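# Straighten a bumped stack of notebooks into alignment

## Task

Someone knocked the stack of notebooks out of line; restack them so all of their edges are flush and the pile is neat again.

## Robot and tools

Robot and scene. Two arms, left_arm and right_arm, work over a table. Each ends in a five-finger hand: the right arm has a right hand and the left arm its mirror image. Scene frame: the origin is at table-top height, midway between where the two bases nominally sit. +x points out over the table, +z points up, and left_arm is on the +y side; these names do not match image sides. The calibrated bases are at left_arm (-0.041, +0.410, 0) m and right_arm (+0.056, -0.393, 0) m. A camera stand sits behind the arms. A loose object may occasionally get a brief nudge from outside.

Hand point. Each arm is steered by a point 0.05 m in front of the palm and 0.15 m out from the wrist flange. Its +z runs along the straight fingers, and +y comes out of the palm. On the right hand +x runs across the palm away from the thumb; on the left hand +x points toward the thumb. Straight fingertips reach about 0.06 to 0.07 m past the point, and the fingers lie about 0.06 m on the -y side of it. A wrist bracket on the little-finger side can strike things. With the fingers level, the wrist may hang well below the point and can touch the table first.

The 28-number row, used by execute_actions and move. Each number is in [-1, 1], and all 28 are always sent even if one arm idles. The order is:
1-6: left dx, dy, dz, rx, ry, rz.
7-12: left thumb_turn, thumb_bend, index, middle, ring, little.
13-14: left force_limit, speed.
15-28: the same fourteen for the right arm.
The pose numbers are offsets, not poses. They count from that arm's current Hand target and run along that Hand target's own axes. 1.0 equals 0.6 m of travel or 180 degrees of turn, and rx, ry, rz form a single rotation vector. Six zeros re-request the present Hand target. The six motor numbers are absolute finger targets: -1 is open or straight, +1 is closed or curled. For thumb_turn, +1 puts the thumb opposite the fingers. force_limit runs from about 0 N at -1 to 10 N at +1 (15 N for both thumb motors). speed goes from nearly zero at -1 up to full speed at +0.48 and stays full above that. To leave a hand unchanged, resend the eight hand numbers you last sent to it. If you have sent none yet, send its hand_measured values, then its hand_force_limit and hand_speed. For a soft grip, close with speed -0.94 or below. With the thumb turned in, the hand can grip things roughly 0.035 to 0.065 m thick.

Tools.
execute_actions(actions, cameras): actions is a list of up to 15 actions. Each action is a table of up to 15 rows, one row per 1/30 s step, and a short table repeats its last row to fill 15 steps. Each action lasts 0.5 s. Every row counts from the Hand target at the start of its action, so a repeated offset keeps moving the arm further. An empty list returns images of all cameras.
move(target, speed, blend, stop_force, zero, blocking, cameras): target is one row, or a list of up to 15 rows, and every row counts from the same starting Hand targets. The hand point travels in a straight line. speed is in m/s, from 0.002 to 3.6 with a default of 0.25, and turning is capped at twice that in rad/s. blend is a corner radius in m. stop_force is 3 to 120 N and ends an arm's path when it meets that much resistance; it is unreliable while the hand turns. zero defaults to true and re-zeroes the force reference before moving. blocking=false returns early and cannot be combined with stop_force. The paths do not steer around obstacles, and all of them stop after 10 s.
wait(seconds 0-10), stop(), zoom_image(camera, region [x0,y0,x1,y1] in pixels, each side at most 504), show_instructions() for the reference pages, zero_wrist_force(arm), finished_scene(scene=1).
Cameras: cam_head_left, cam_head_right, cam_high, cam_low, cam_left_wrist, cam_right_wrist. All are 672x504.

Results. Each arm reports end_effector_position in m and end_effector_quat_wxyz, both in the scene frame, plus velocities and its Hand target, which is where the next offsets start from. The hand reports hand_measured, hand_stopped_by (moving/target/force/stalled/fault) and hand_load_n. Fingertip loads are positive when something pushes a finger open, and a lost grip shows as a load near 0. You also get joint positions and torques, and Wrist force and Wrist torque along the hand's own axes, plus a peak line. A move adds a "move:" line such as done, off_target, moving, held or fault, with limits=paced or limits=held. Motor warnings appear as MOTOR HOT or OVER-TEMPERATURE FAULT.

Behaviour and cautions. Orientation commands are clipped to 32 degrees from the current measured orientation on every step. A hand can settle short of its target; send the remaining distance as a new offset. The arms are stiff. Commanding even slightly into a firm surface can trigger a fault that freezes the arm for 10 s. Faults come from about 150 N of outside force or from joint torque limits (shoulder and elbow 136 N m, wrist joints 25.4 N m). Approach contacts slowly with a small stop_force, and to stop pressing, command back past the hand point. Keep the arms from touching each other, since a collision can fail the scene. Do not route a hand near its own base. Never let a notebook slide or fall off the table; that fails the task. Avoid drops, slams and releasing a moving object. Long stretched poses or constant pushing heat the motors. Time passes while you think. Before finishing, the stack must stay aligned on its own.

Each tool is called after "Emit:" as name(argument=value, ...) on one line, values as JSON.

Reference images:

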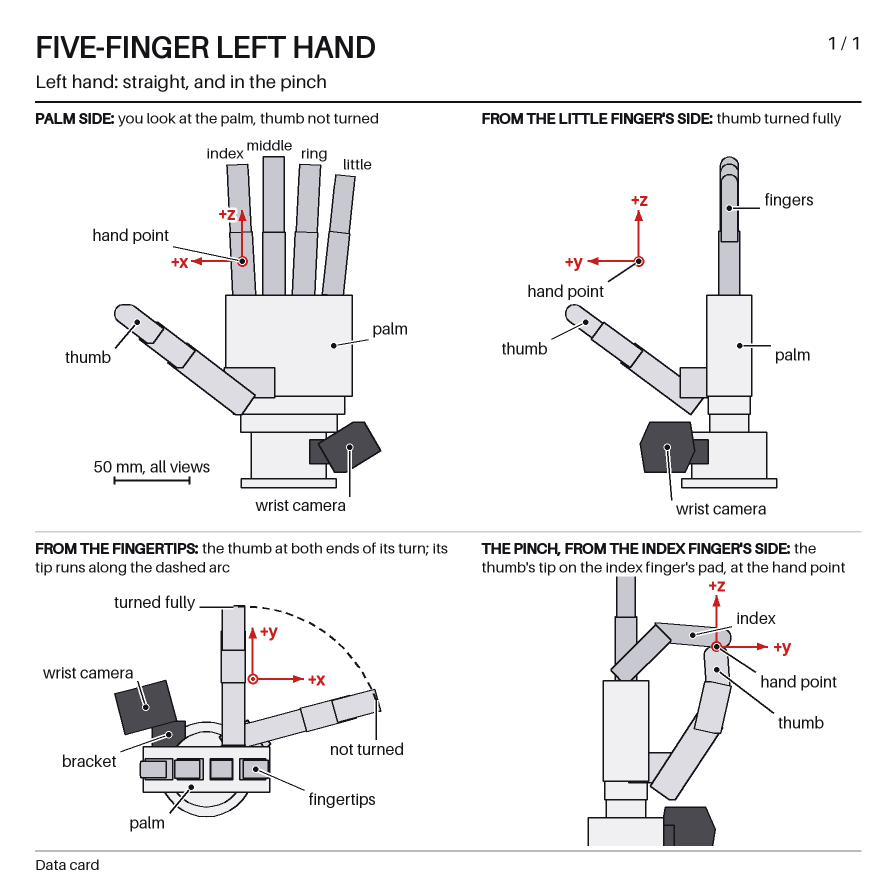

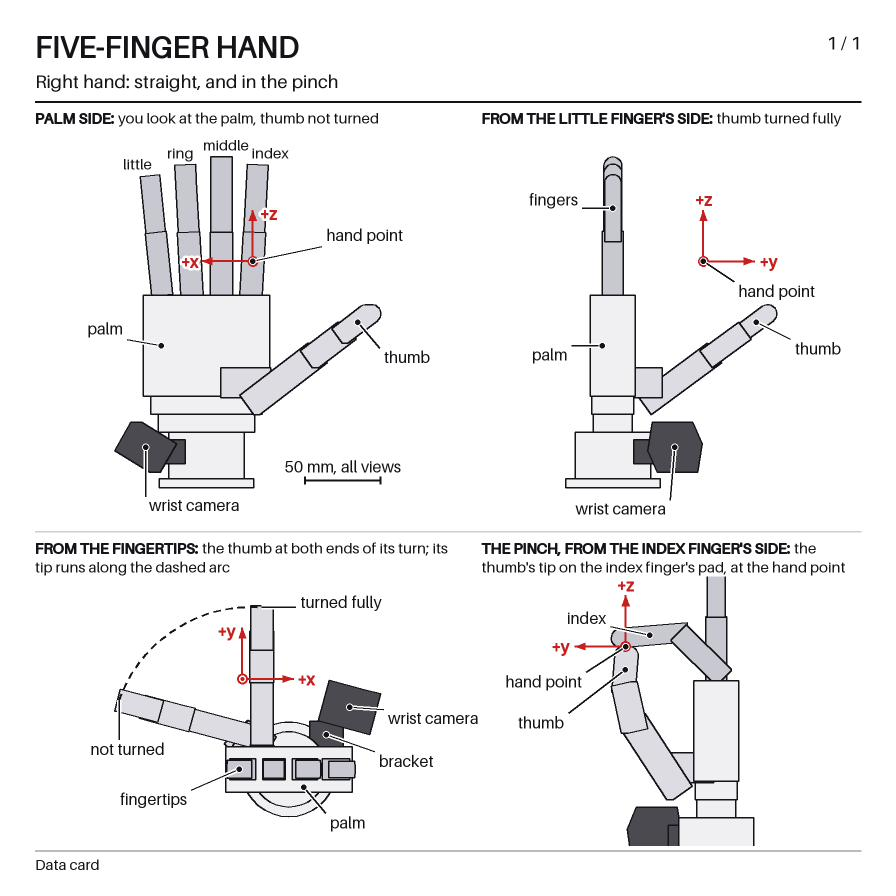

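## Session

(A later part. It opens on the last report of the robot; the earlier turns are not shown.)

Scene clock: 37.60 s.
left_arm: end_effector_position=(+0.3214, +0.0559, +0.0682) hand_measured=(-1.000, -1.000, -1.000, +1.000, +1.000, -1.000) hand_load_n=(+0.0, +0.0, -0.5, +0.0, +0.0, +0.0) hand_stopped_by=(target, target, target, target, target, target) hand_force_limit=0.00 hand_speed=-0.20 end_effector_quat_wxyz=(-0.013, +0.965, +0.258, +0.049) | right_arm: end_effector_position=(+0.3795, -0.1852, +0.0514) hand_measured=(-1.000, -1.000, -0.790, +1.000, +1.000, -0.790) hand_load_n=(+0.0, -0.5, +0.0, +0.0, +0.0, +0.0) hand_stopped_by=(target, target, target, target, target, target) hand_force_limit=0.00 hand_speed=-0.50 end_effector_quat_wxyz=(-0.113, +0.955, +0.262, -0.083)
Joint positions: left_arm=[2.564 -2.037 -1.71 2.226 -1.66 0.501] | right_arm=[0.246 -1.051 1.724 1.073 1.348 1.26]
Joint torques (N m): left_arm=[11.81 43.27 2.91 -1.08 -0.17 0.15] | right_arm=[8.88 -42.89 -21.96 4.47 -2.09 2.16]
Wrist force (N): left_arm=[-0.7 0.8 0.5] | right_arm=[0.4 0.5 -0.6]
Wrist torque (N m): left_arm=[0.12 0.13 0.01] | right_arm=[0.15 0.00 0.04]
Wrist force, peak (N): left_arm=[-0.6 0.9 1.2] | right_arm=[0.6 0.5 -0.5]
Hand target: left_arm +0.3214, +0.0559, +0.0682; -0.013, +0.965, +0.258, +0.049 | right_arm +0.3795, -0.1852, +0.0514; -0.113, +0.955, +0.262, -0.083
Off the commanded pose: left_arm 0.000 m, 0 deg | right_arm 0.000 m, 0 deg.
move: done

Emit:
move(target=[0,0.0417,0,0,0,0,-1,-1,-1,1,1,-1,0,-0.2,0.0029,-0.1087,0.0290,0,0,0,-1,-1,-0.79,1,1,-0.79,0,-0.5], speed=0.03, stop_force=6, cameras=["all"])

Emit:
zoom_image(camera="cam_head_left", region=[210, 340, 420, 500])

Emit:
zoom_image(camera="cam_low", region=[300, 60, 570, 210])

Scene clock: 40.50 s.
left_arm: end_effector_position=(+0.3308, +0.0397, +0.0682) hand_measured=(-1.000, -1.000, -1.000, +1.000, +1.000, -1.000) hand_load_n=(+0.0, -0.5, +0.0, +0.0, +0.0, +0.0) hand_stopped_by=(target, target, target, target, target, target) hand_force_limit=0.00 hand_speed=-0.20 end_effector_quat_wxyz=(-0.013, +0.965, +0.258, +0.049) | right_arm: end_effector_position=(+0.3543, -0.1414, +0.0515) hand_measured=(-1.000, -1.000, -0.790, +1.000, +1.000, -0.790) hand_load_n=(+0.0, +0.0, -1.0, +0.0, +0.5, +0.0) hand_stopped_by=(target, target, target, target, target, target) hand_force_limit=0.00 hand_speed=-0.50 end_effector_quat_wxyz=(-0.113, +0.955, +0.262, -0.083)
Joint positions: left_arm=[2.543 -2.076 -1.649 2.201 -1.661 0.48] | right_arm=[0.363 -1.046 1.706 1.058 1.329 1.379]
Joint torques (N m): left_arm=[11.26 46.5 4.14 -2.59 2.77 1.06] | right_arm=[7.15 -43 -8.88 4.36 2.07 1.54]
Wrist force (N): left_arm=[-0.4 -0.7 0.2] | right_arm=[0.3 1.0 -0.5]
Wrist torque (N m): left_arm=[0.17 0.20 -0.02] | right_arm=[0.11 -0.01 0.12]
Wrist force, peak (N): left_arm=[3.5 -9.3 0.1] | right_arm=[-3.3 8.7 -3.8]
Hand target: left_arm +0.3308, +0.0397, +0.0682; -0.013, +0.965, +0.258, +0.049 (not the last commanded pose) | right_arm +0.3543, -0.1414, +0.0515; -0.113, +0.955, +0.262, -0.083 (not the last commanded pose)
Off the commanded pose: left_arm 0.006 m, 0 deg | right_arm 0.017 m, 0 deg.
move: contact (left_arm, right_arm)

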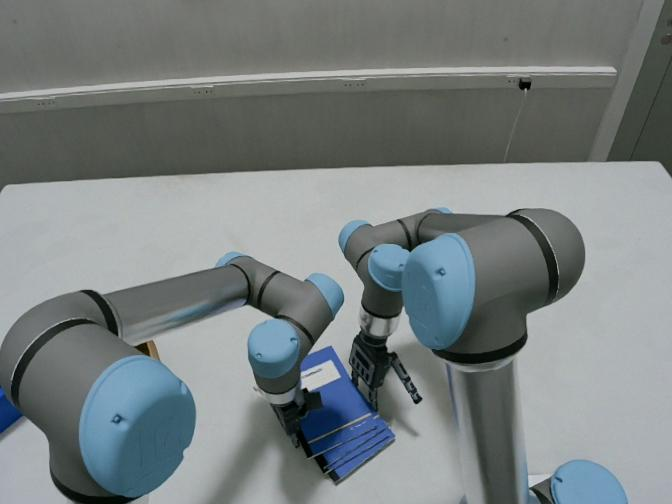

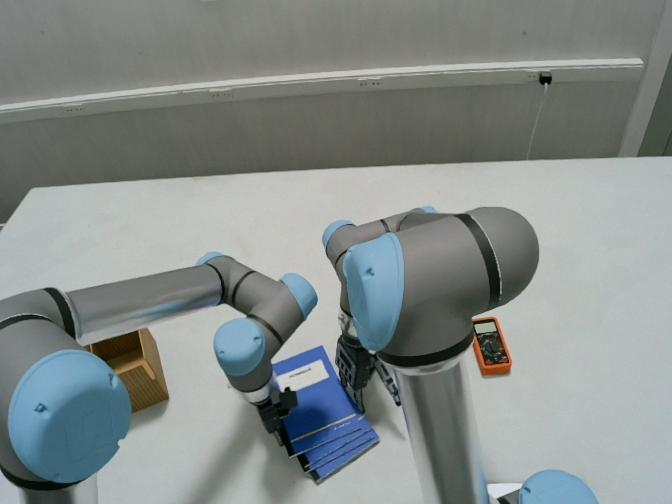

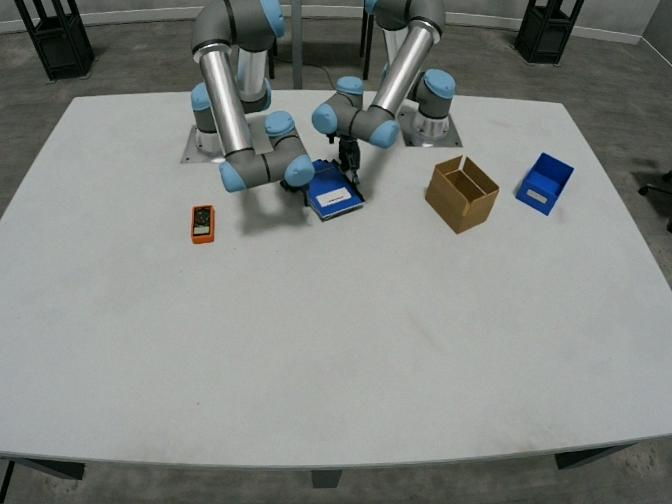

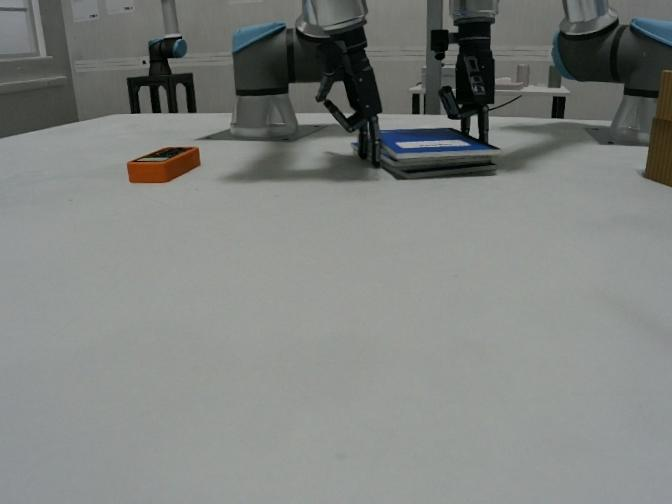

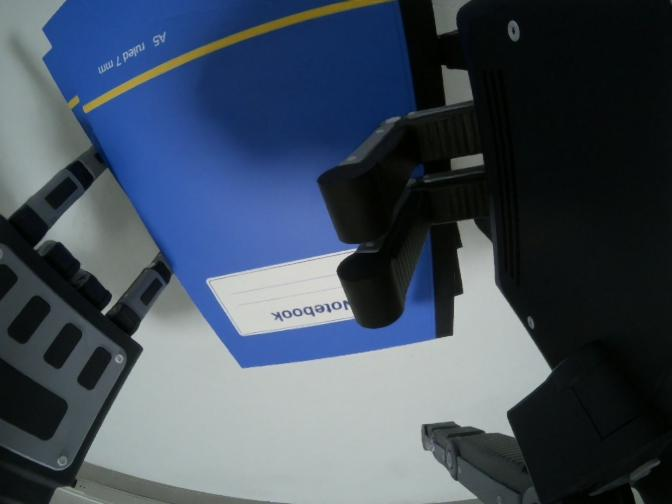

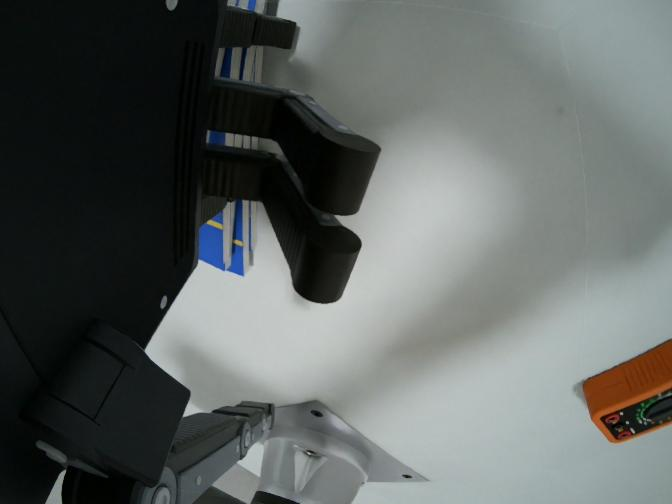

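Scaled by 2.400 from the camera's 672x504 image, which has a finer 960x720 frame.

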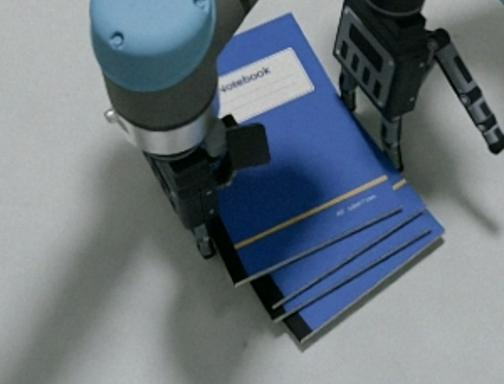

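Scaled by 1.867 from the camera's 672x504 image, which has a finer 960x720 frame.

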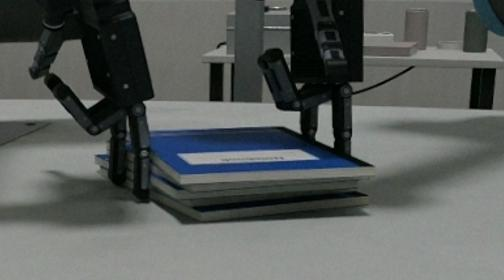

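Emit:
move(target=[0,0.0167,0,0,0,0,-1,-1,-1,1,1,-1,0,-0.2,0.0007,-0.0242,0.0065,0,0,0,-1,-1,-0.79,1,1,-0.79,0,-0.5], speed=0.015, stop_force=12, cameras=["all"])

Emit:
zoom_image(camera="cam_head_left", region=[210, 340, 420, 500])

Emit:
zoom_image(camera="cam_low", region=[300, 60, 570, 210])

Scene clock: 42.07 s.
left_arm: end_effector_position=(+0.3315, +0.0387, +0.0682) hand_measured=(-1.000, -1.000, -1.000, +1.000, +1.000, -1.000) hand_load_n=(+0.0, +0.0, +0.5, +0.0, +0.0, +0.0) hand_stopped_by=(target, target, target, target, target, target) hand_force_limit=0.00 hand_speed=-0.20 end_effector_quat_wxyz=(-0.013, +0.965, +0.258, +0.049) | right_arm: end_effector_position=(+0.3531, -0.1396, +0.0516) hand_measured=(-1.000, -1.000, -0.788, +1.000, +1.000, -0.790) hand_load_n=(+0.0, +0.0, -10.5, +0.5, +0.0, +0.0) hand_stopped_by=(target, target, target, target, target, target) hand_force_limit=0.00 hand_speed=-0.50 end_effector_quat_wxyz=(-0.113, +0.955, +0.262, -0.083)
Joint positions: left_arm=[2.542 -2.078 -1.644 2.199 -1.661 0.479] | right_arm=[0.368 -1.045 1.705 1.058 1.329 1.384]
Joint torques (N m): left_arm=[10.26 44.04 4.44 -1.89 3.52 1.36] | right_arm=[3.76 -43.08 -10.52 3.91 0.05 1.33]
Wrist force (N): left_arm=[2.2 -4.8 -0.2] | right_arm=[-2.7 7.4 -1.0]
Wrist torque (N m): left_arm=[0.27 0.36 0.12] | right_arm=[-0.12 -0.17 -0.10]
Wrist force, peak (N): left_arm=[6.3 -14.5 0.8] | right_arm=[-6.0 13.5 -4.0]
Hand target: left_arm +0.3315, +0.0387, +0.0682; -0.013, +0.965, +0.258, +0.049 (not the last commanded pose) | right_arm +0.3531, -0.1396, +0.0516; -0.113, +0.955, +0.262, -0.083 (not the last commanded pose)
Off the commanded pose: left_arm 0.009 m, 0 deg | right_arm 0.013 m, 0 deg.
move: contact (left_arm, right_arm)

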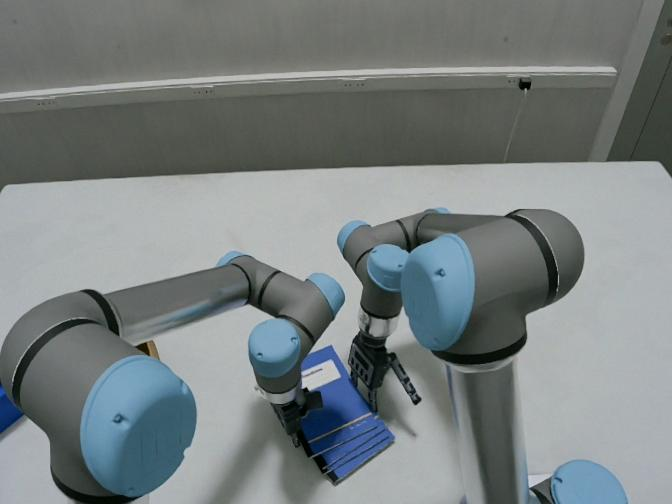

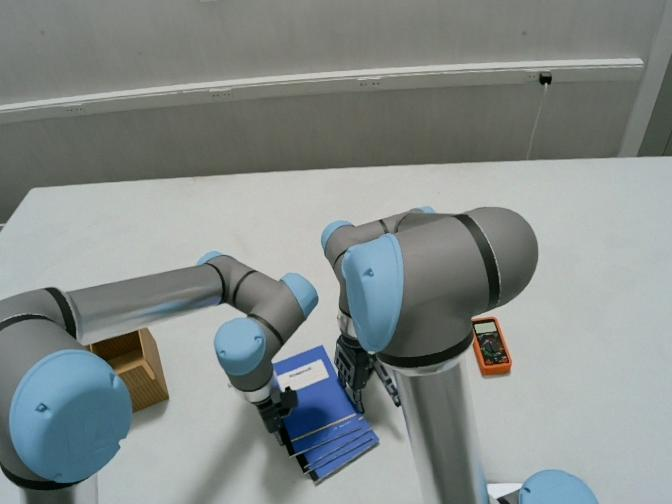

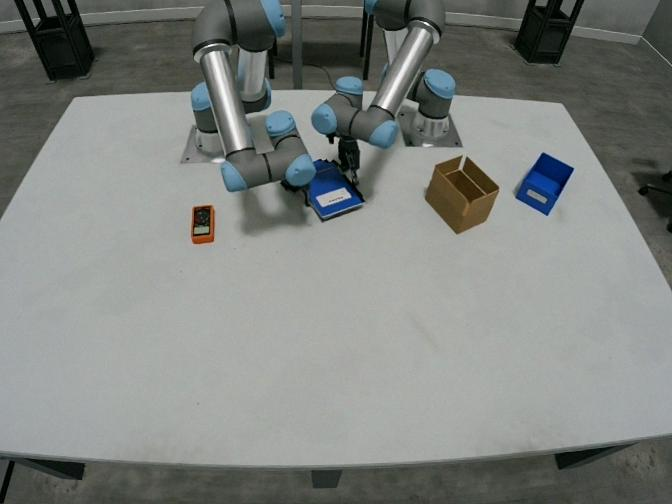

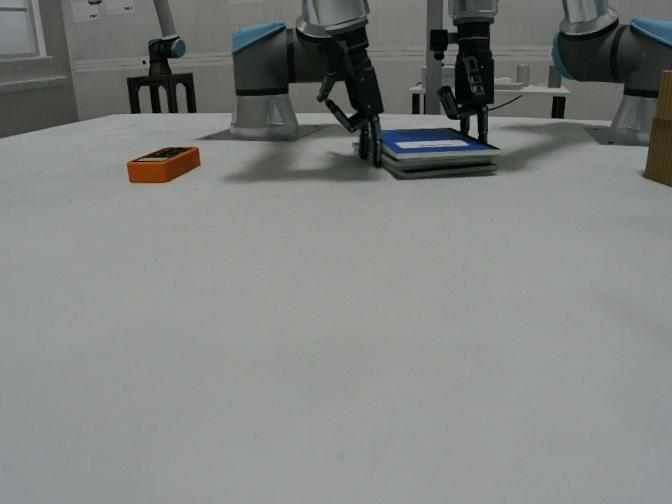

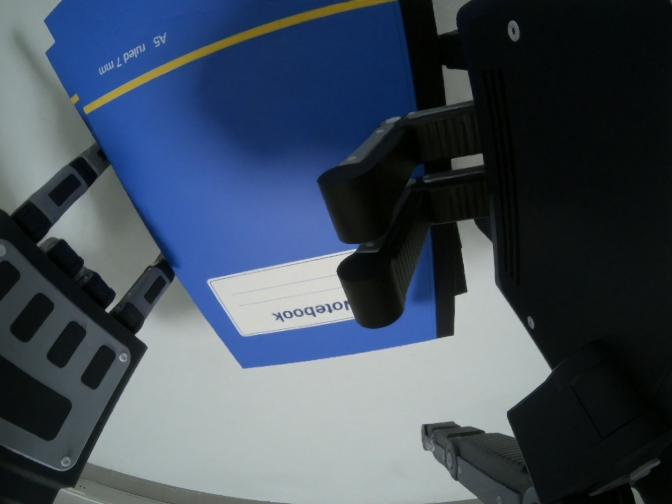

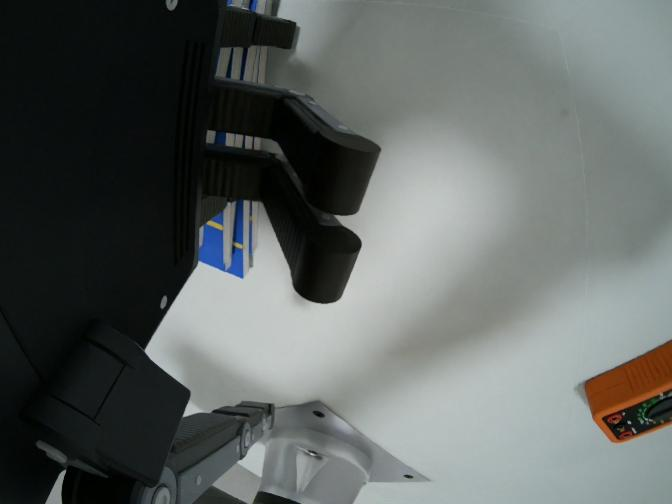

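Scaled by 2.400 from the camera's 672x504 image, which has a finer 960x720 frame.

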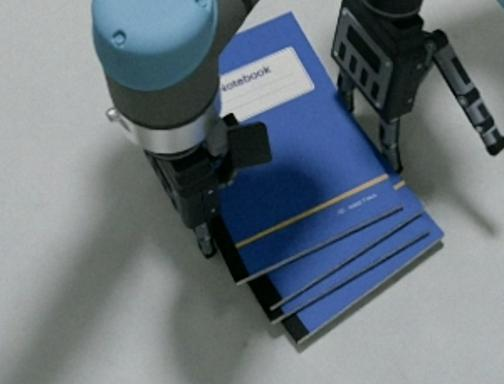

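Scaled by 1.867 from the camera's 672x504 image, which has a finer 960x720 frame.

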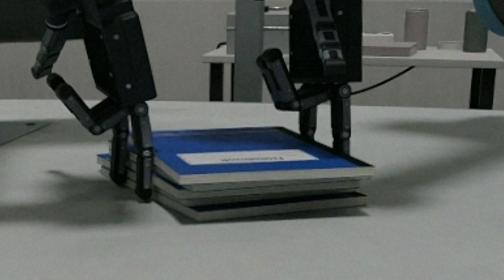

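Emit:
move(target=[[0,-0.0167,0,0,0,0,-1,-1,-1,1,1,-1,0,-0.2,-0.0004,0.0161,-0.0043,0,0,0,-1,-1,-0.79,1,1,-0.79,0,-0.5],[-0.0058,-0.0223,-0.0007,0.0028,0,-0.0276,-1,-1,-1,1,1,-1,0,-0.2,0.0217,0.0213,-0.008,-0.0027,-0.0072,-0.0267,-1,-1,-0.79,1,1,-0.79,0,-0.5]], speed=0.06, cameras=["all"])

Emit:
zoom_image(camera="cam_head_left", region=[270, 330, 420, 500])

Scene clock: 44.90 s.
left_arm: end_effector_position=(+0.3217, +0.0484, +0.0682) hand_measured=(-1.000, -1.000, -1.000, +1.000, +1.000, -1.000) hand_load_n=(+0.0, +0.0, +0.0, +0.0, +0.0, +0.0) hand_stopped_by=(target, target, target, target, target, target) hand_force_limit=0.00 hand_speed=-0.20 end_effector_quat_wxyz=(-0.015, +0.953, +0.300, +0.049) | right_arm: end_effector_position=(+0.3713, -0.1444, +0.0516) hand_measured=(-1.000, -1.000, -0.790, +1.000, +1.000, -0.790) hand_load_n=(+0.0, +0.0, +0.0, +0.0, +0.0, +0.0) hand_stopped_by=(target, target, target, target, target, target) hand_force_limit=0.00 hand_speed=-0.50 end_effector_quat_wxyz=(-0.109, +0.942, +0.304, -0.088)
Joint positions: left_arm=[2.533 -2.06 -1.677 2.204 -1.665 0.383] | right_arm=[0.355 -1.018 1.666 1.094 1.345 1.281]
Joint torques (N m): left_arm=[11.67 31.71 25.65 -1.61 -1.8 0.76] | right_arm=[-1.2 -44.5 -8.43 0.62 -1.16 2.41]
Wrist force (N): left_arm=[-0.5 0.6 0.4] | right_arm=[0.2 0.3 0.5]
Wrist torque (N m): left_arm=[0.05 0.09 -0.14] | right_arm=[0.06 0.01 0.09]
Wrist force, peak (N): left_arm=[2.5 -5.4 -2.0] | right_arm=[-2.7 7.8 -1.0]
Hand target: left_arm +0.3218, +0.0485, +0.0682; -0.015, +0.953, +0.300, +0.049 | right_arm +0.3713, -0.1444, +0.0516; -0.110, +0.942, +0.303, -0.088
Off the commanded pose: left_arm 0.000 m, 0 deg | right_arm 0.000 m, 0 deg.
move: done

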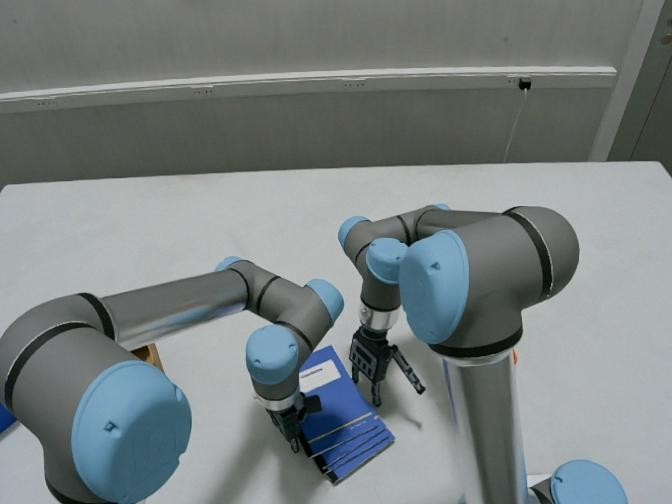

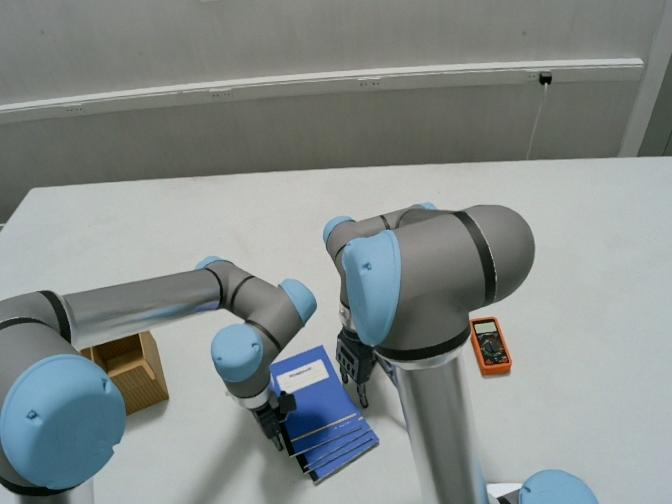

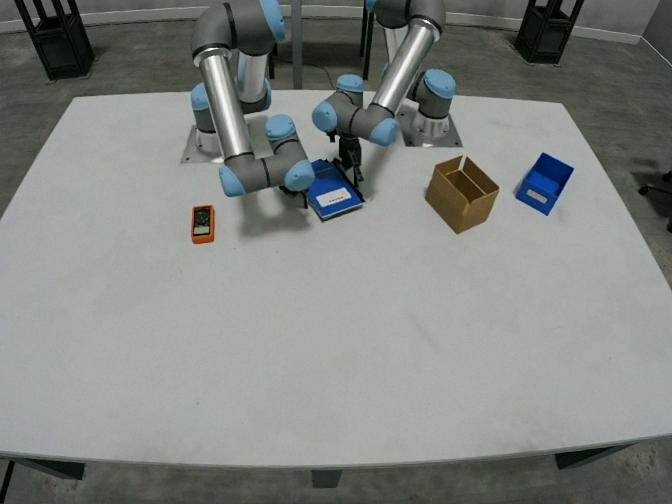

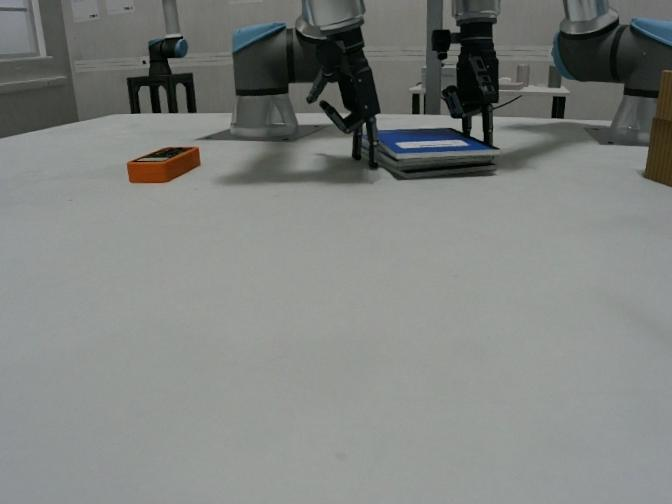

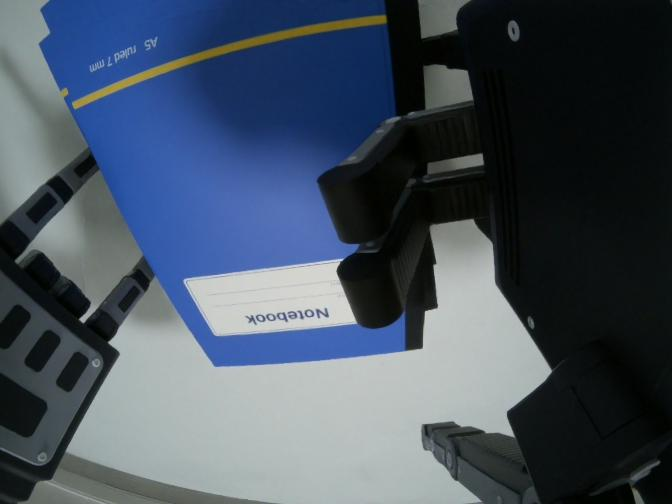

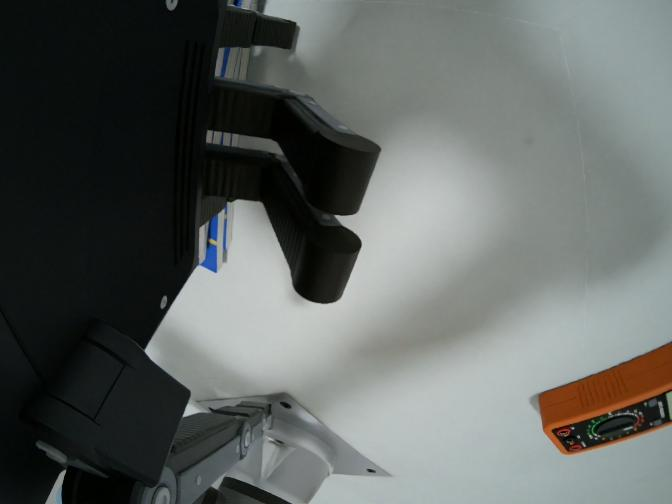

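Scaled by 2.965 from the camera's 672x504 image, which has a finer 960x720 frame.

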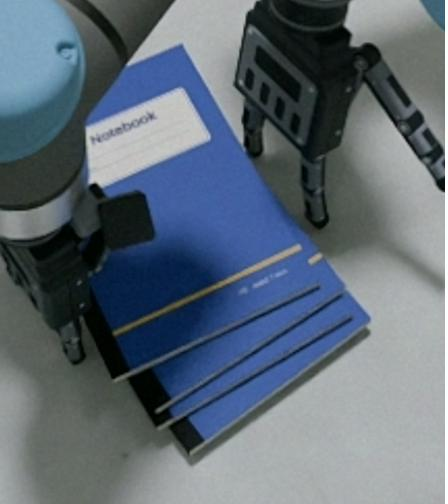

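Emit:
move(target=[0,0.0333,0,0,0,0,-1,-1,-1,1,1,-1,0,-0.2,0.0009,-0.0322,0.0086,0,0,0,-1,-1,-0.79,1,1,-0.79,0,-0.5], speed=0.015, stop_force=9, cameras=["all"])

Emit:
zoom_image(camera="cam_head_left", region=[270, 330, 420, 500])

Scene clock: 46.67 s.
left_arm: end_effector_position=(+0.3264, +0.0418, +0.0682) hand_measured=(-1.000, -1.000, -1.000, +1.000, +1.000, -1.000) hand_load_n=(+0.0, +0.0, +0.0, +0.0, +0.5, +0.5) hand_stopped_by=(target, target, target, target, target, target) hand_force_limit=0.00 hand_speed=-0.20 end_effector_quat_wxyz=(-0.015, +0.953, +0.300, +0.049) | right_arm: end_effector_position=(+0.3666, -0.1376, +0.0516) hand_measured=(-1.000, -1.000, -0.790, +1.000, +1.000, -0.790) hand_load_n=(+0.0, +0.0, +0.0, +0.0, +0.5, -3.5) hand_stopped_by=(target, target, target, target, target, target) hand_force_limit=0.00 hand_speed=-0.50 end_effector_quat_wxyz=(-0.109, +0.942, +0.303, -0.088)
Joint positions: left_arm=[2.526 -2.076 -1.65 2.193 -1.665 0.376] | right_arm=[0.373 -1.018 1.664 1.091 1.342 1.3]
Joint torques (N m): left_arm=[13.08 44.65 16.05 -0.7 -1.31 0.78] | right_arm=[4.55 -40.94 -6.56 5.27 0.63 -0.25]
Wrist force (N): left_arm=[-3.9 -8.5 0.1] | right_arm=[2.7 7.7 -2.5]
Wrist torque (N m): left_arm=[0.00 -0.05 0.38] | right_arm=[0.18 0.34 0.70]
Wrist force, peak (N): left_arm=[-5.7 -16.5 -0.9] | right_arm=[4.6 13.9 -8.1]
Hand target: left_arm +0.3264, +0.0418, +0.0682; -0.015, +0.953, +0.300, +0.049 (not the last commanded pose) | right_arm +0.3666, -0.1376, +0.0516; -0.109, +0.942, +0.303, -0.088 (not the last commanded pose)
Off the commanded pose: left_arm 0.012 m, 0 deg | right_arm 0.012 m, 0 deg.
move: contact (left_arm, right_arm)

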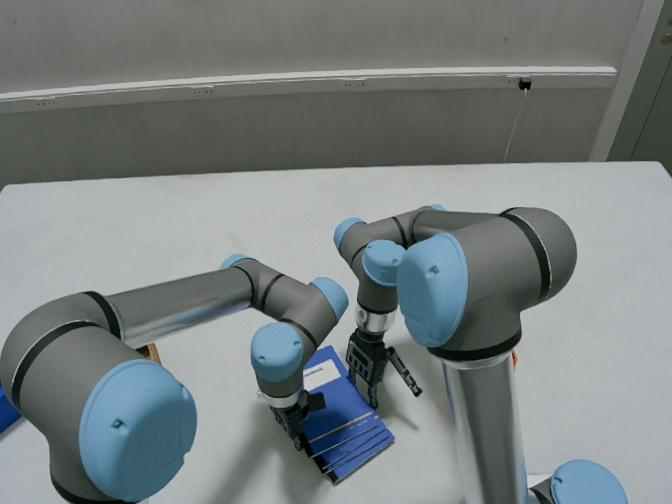

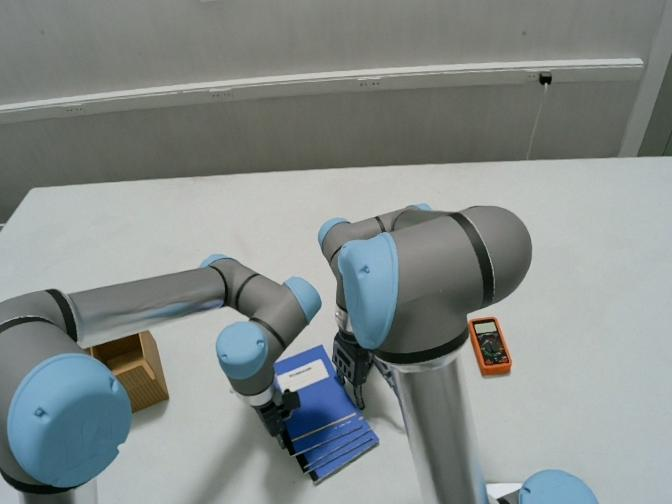

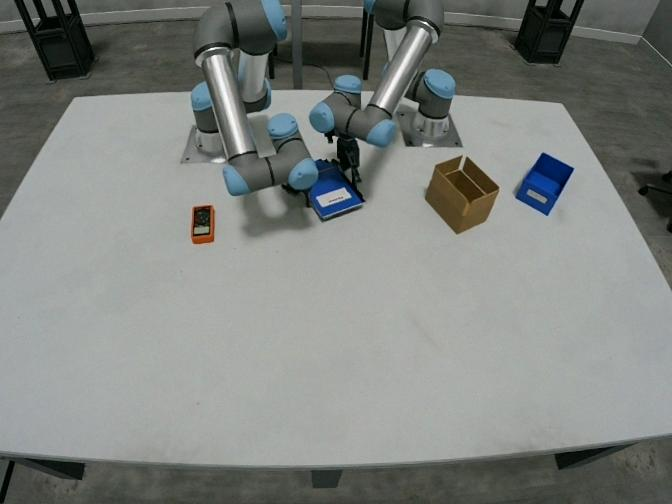

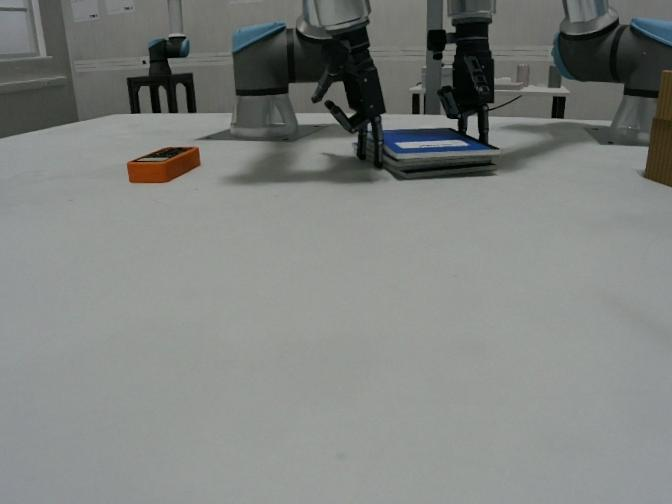

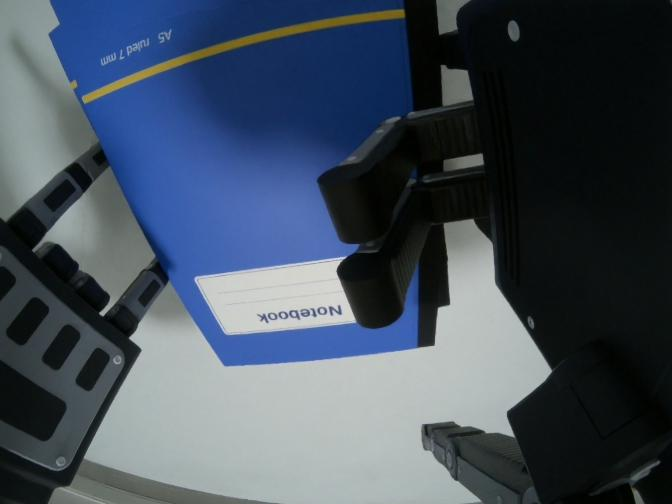

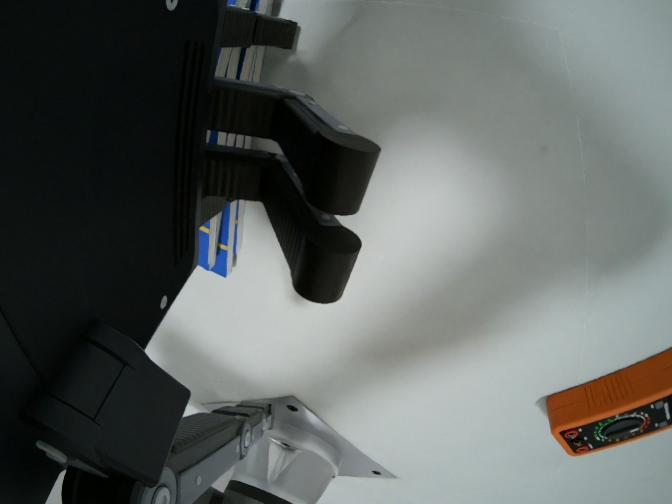

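Scaled by 2.965 from the camera's 672x504 image, which has a finer 960x720 frame.

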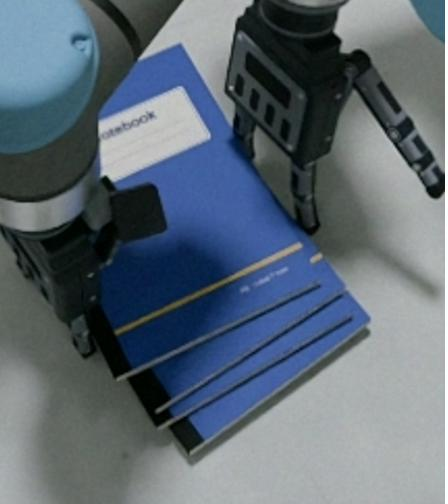

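Emit:
move(target=[0.0023,-0.0136,0.0002,-0.0017,0,0.0166,-1,-1,-1,1,1,-1,0,-0.2,-0.0112,0.0912,-0.1102,0,0,0,-1,-1,-0.79,1,1,-0.79,0,-0.5], speed=0.15, cameras=["all"])

Emit:
zoom_image(camera="cam_head_left", region=[270, 330, 420, 500])

Emit:
zoom_image(camera="cam_high", region=[280, 140, 390, 230])

Scene clock: 48.93 s.
left_arm: end_effector_position=(+0.3229, +0.0494, +0.0682) hand_measured=(-1.000, -1.000, -1.000, +1.000, +1.000, -1.000) hand_load_n=(+0.0, +0.0, +0.0, +0.0, +0.0, +0.0) hand_stopped_by=(target, target, target, target, target, target) hand_force_limit=0.00 hand_speed=-0.20 end_effector_quat_wxyz=(-0.014, +0.960, +0.275, +0.049) | right_arm: end_effector_position=(+0.4069, -0.1950, +0.1015) hand_measured=(-1.000, -1.000, -0.790, +1.000, +1.000, -0.790) hand_load_n=(+0.0, +0.0, +0.0, +0.0, +0.0, +0.0) hand_stopped_by=(target, target, target, target, target, target) hand_force_limit=0.00 hand_speed=-0.50 end_effector_quat_wxyz=(-0.109, +0.942, +0.303, -0.088)
Joint positions: left_arm=[2.546 -2.054 -1.685 2.212 -1.662 0.448] | right_arm=[0.221 -1.078 1.619 1.228 1.37 1.147]
Joint torques (N m): left_arm=[-15.91 29.61 24.35 -3.56 1.52 -0.21] | right_arm=[-2.49 -30.93 -14.08 3.52 -2.79 -0.55]
Wrist force (N): left_arm=[-0.3 0.4 0.3] | right_arm=[0.2 -0.5 0.7]
Wrist torque (N m): left_arm=[0.01 0.06 0.02] | right_arm=[-0.07 0.01 0.01]
Wrist force, peak (N): left_arm=[-4.0 -8.9 -0.7] | right_arm=[2.9 7.8 -2.4]
Hand target: left_arm +0.3229, +0.0493, +0.0682; -0.014, +0.960, +0.275, +0.049 | right_arm +0.4069, -0.1950, +0.1016; -0.109, +0.942, +0.303, -0.088
Off the commanded pose: left_arm 0.000 m, 0 deg | right_arm 0.000 m, 0 deg.
move: done

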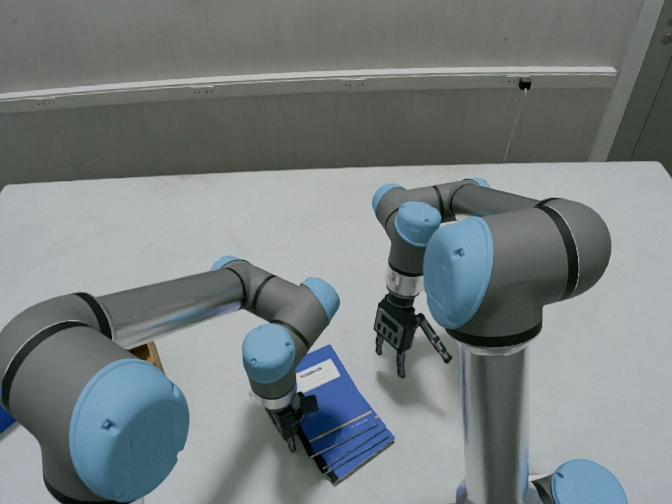

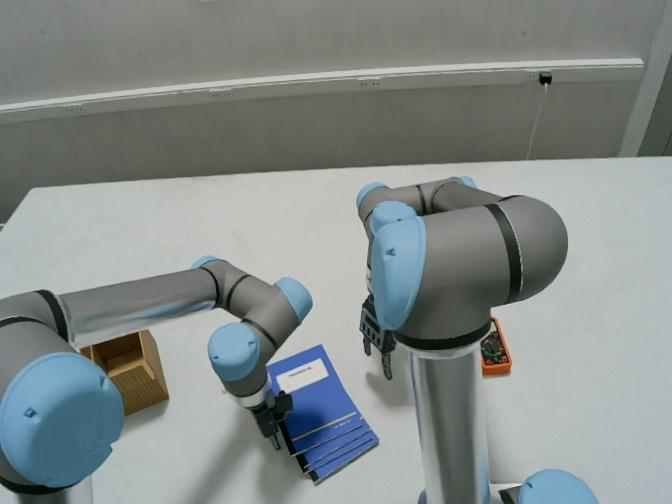

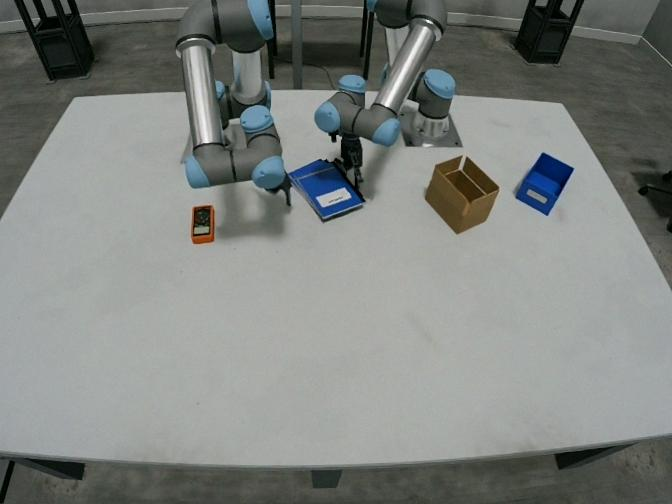

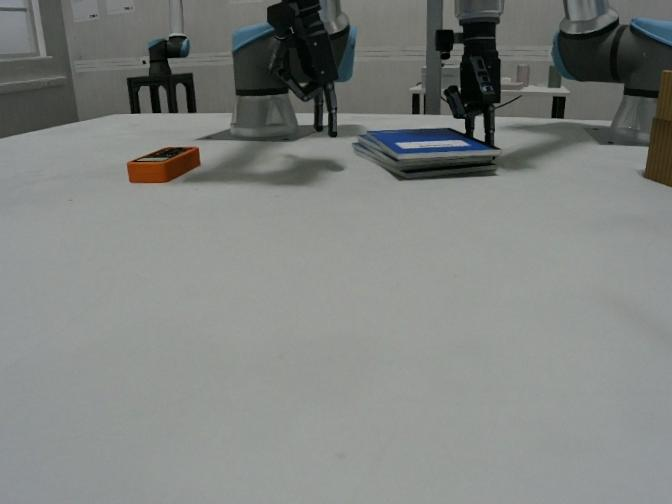

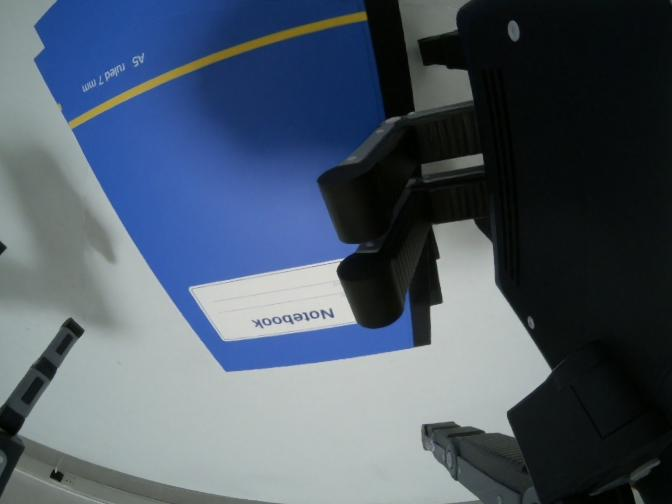

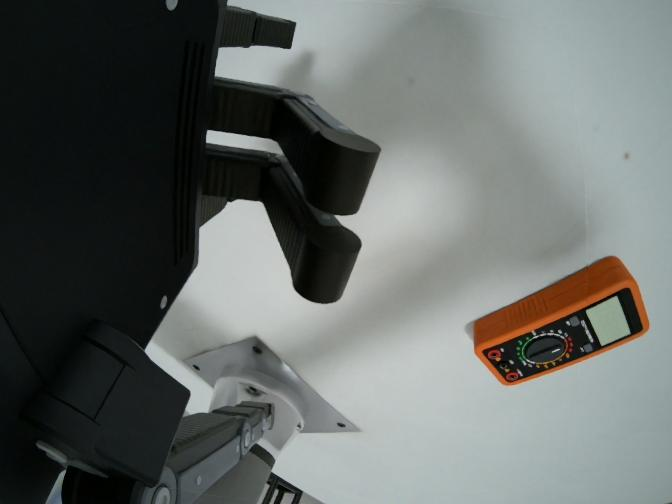

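Scaled by 2.965 from the camera's 672x504 image, which has a finer 960x720 frame.

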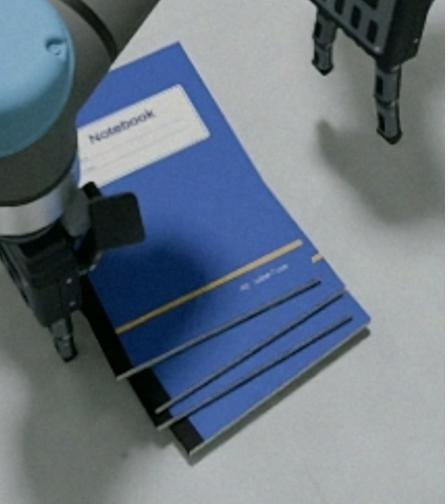

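Scaled by 4.582 from the camera's 672x504 image, which has a finer 960x720 frame.

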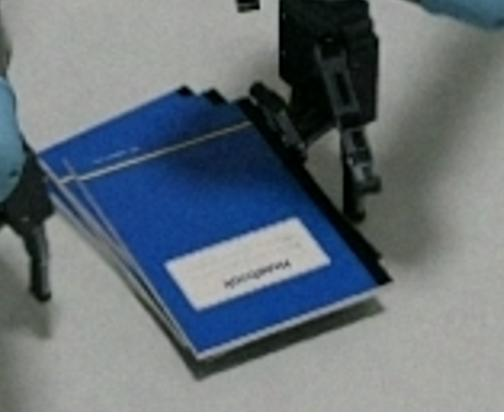

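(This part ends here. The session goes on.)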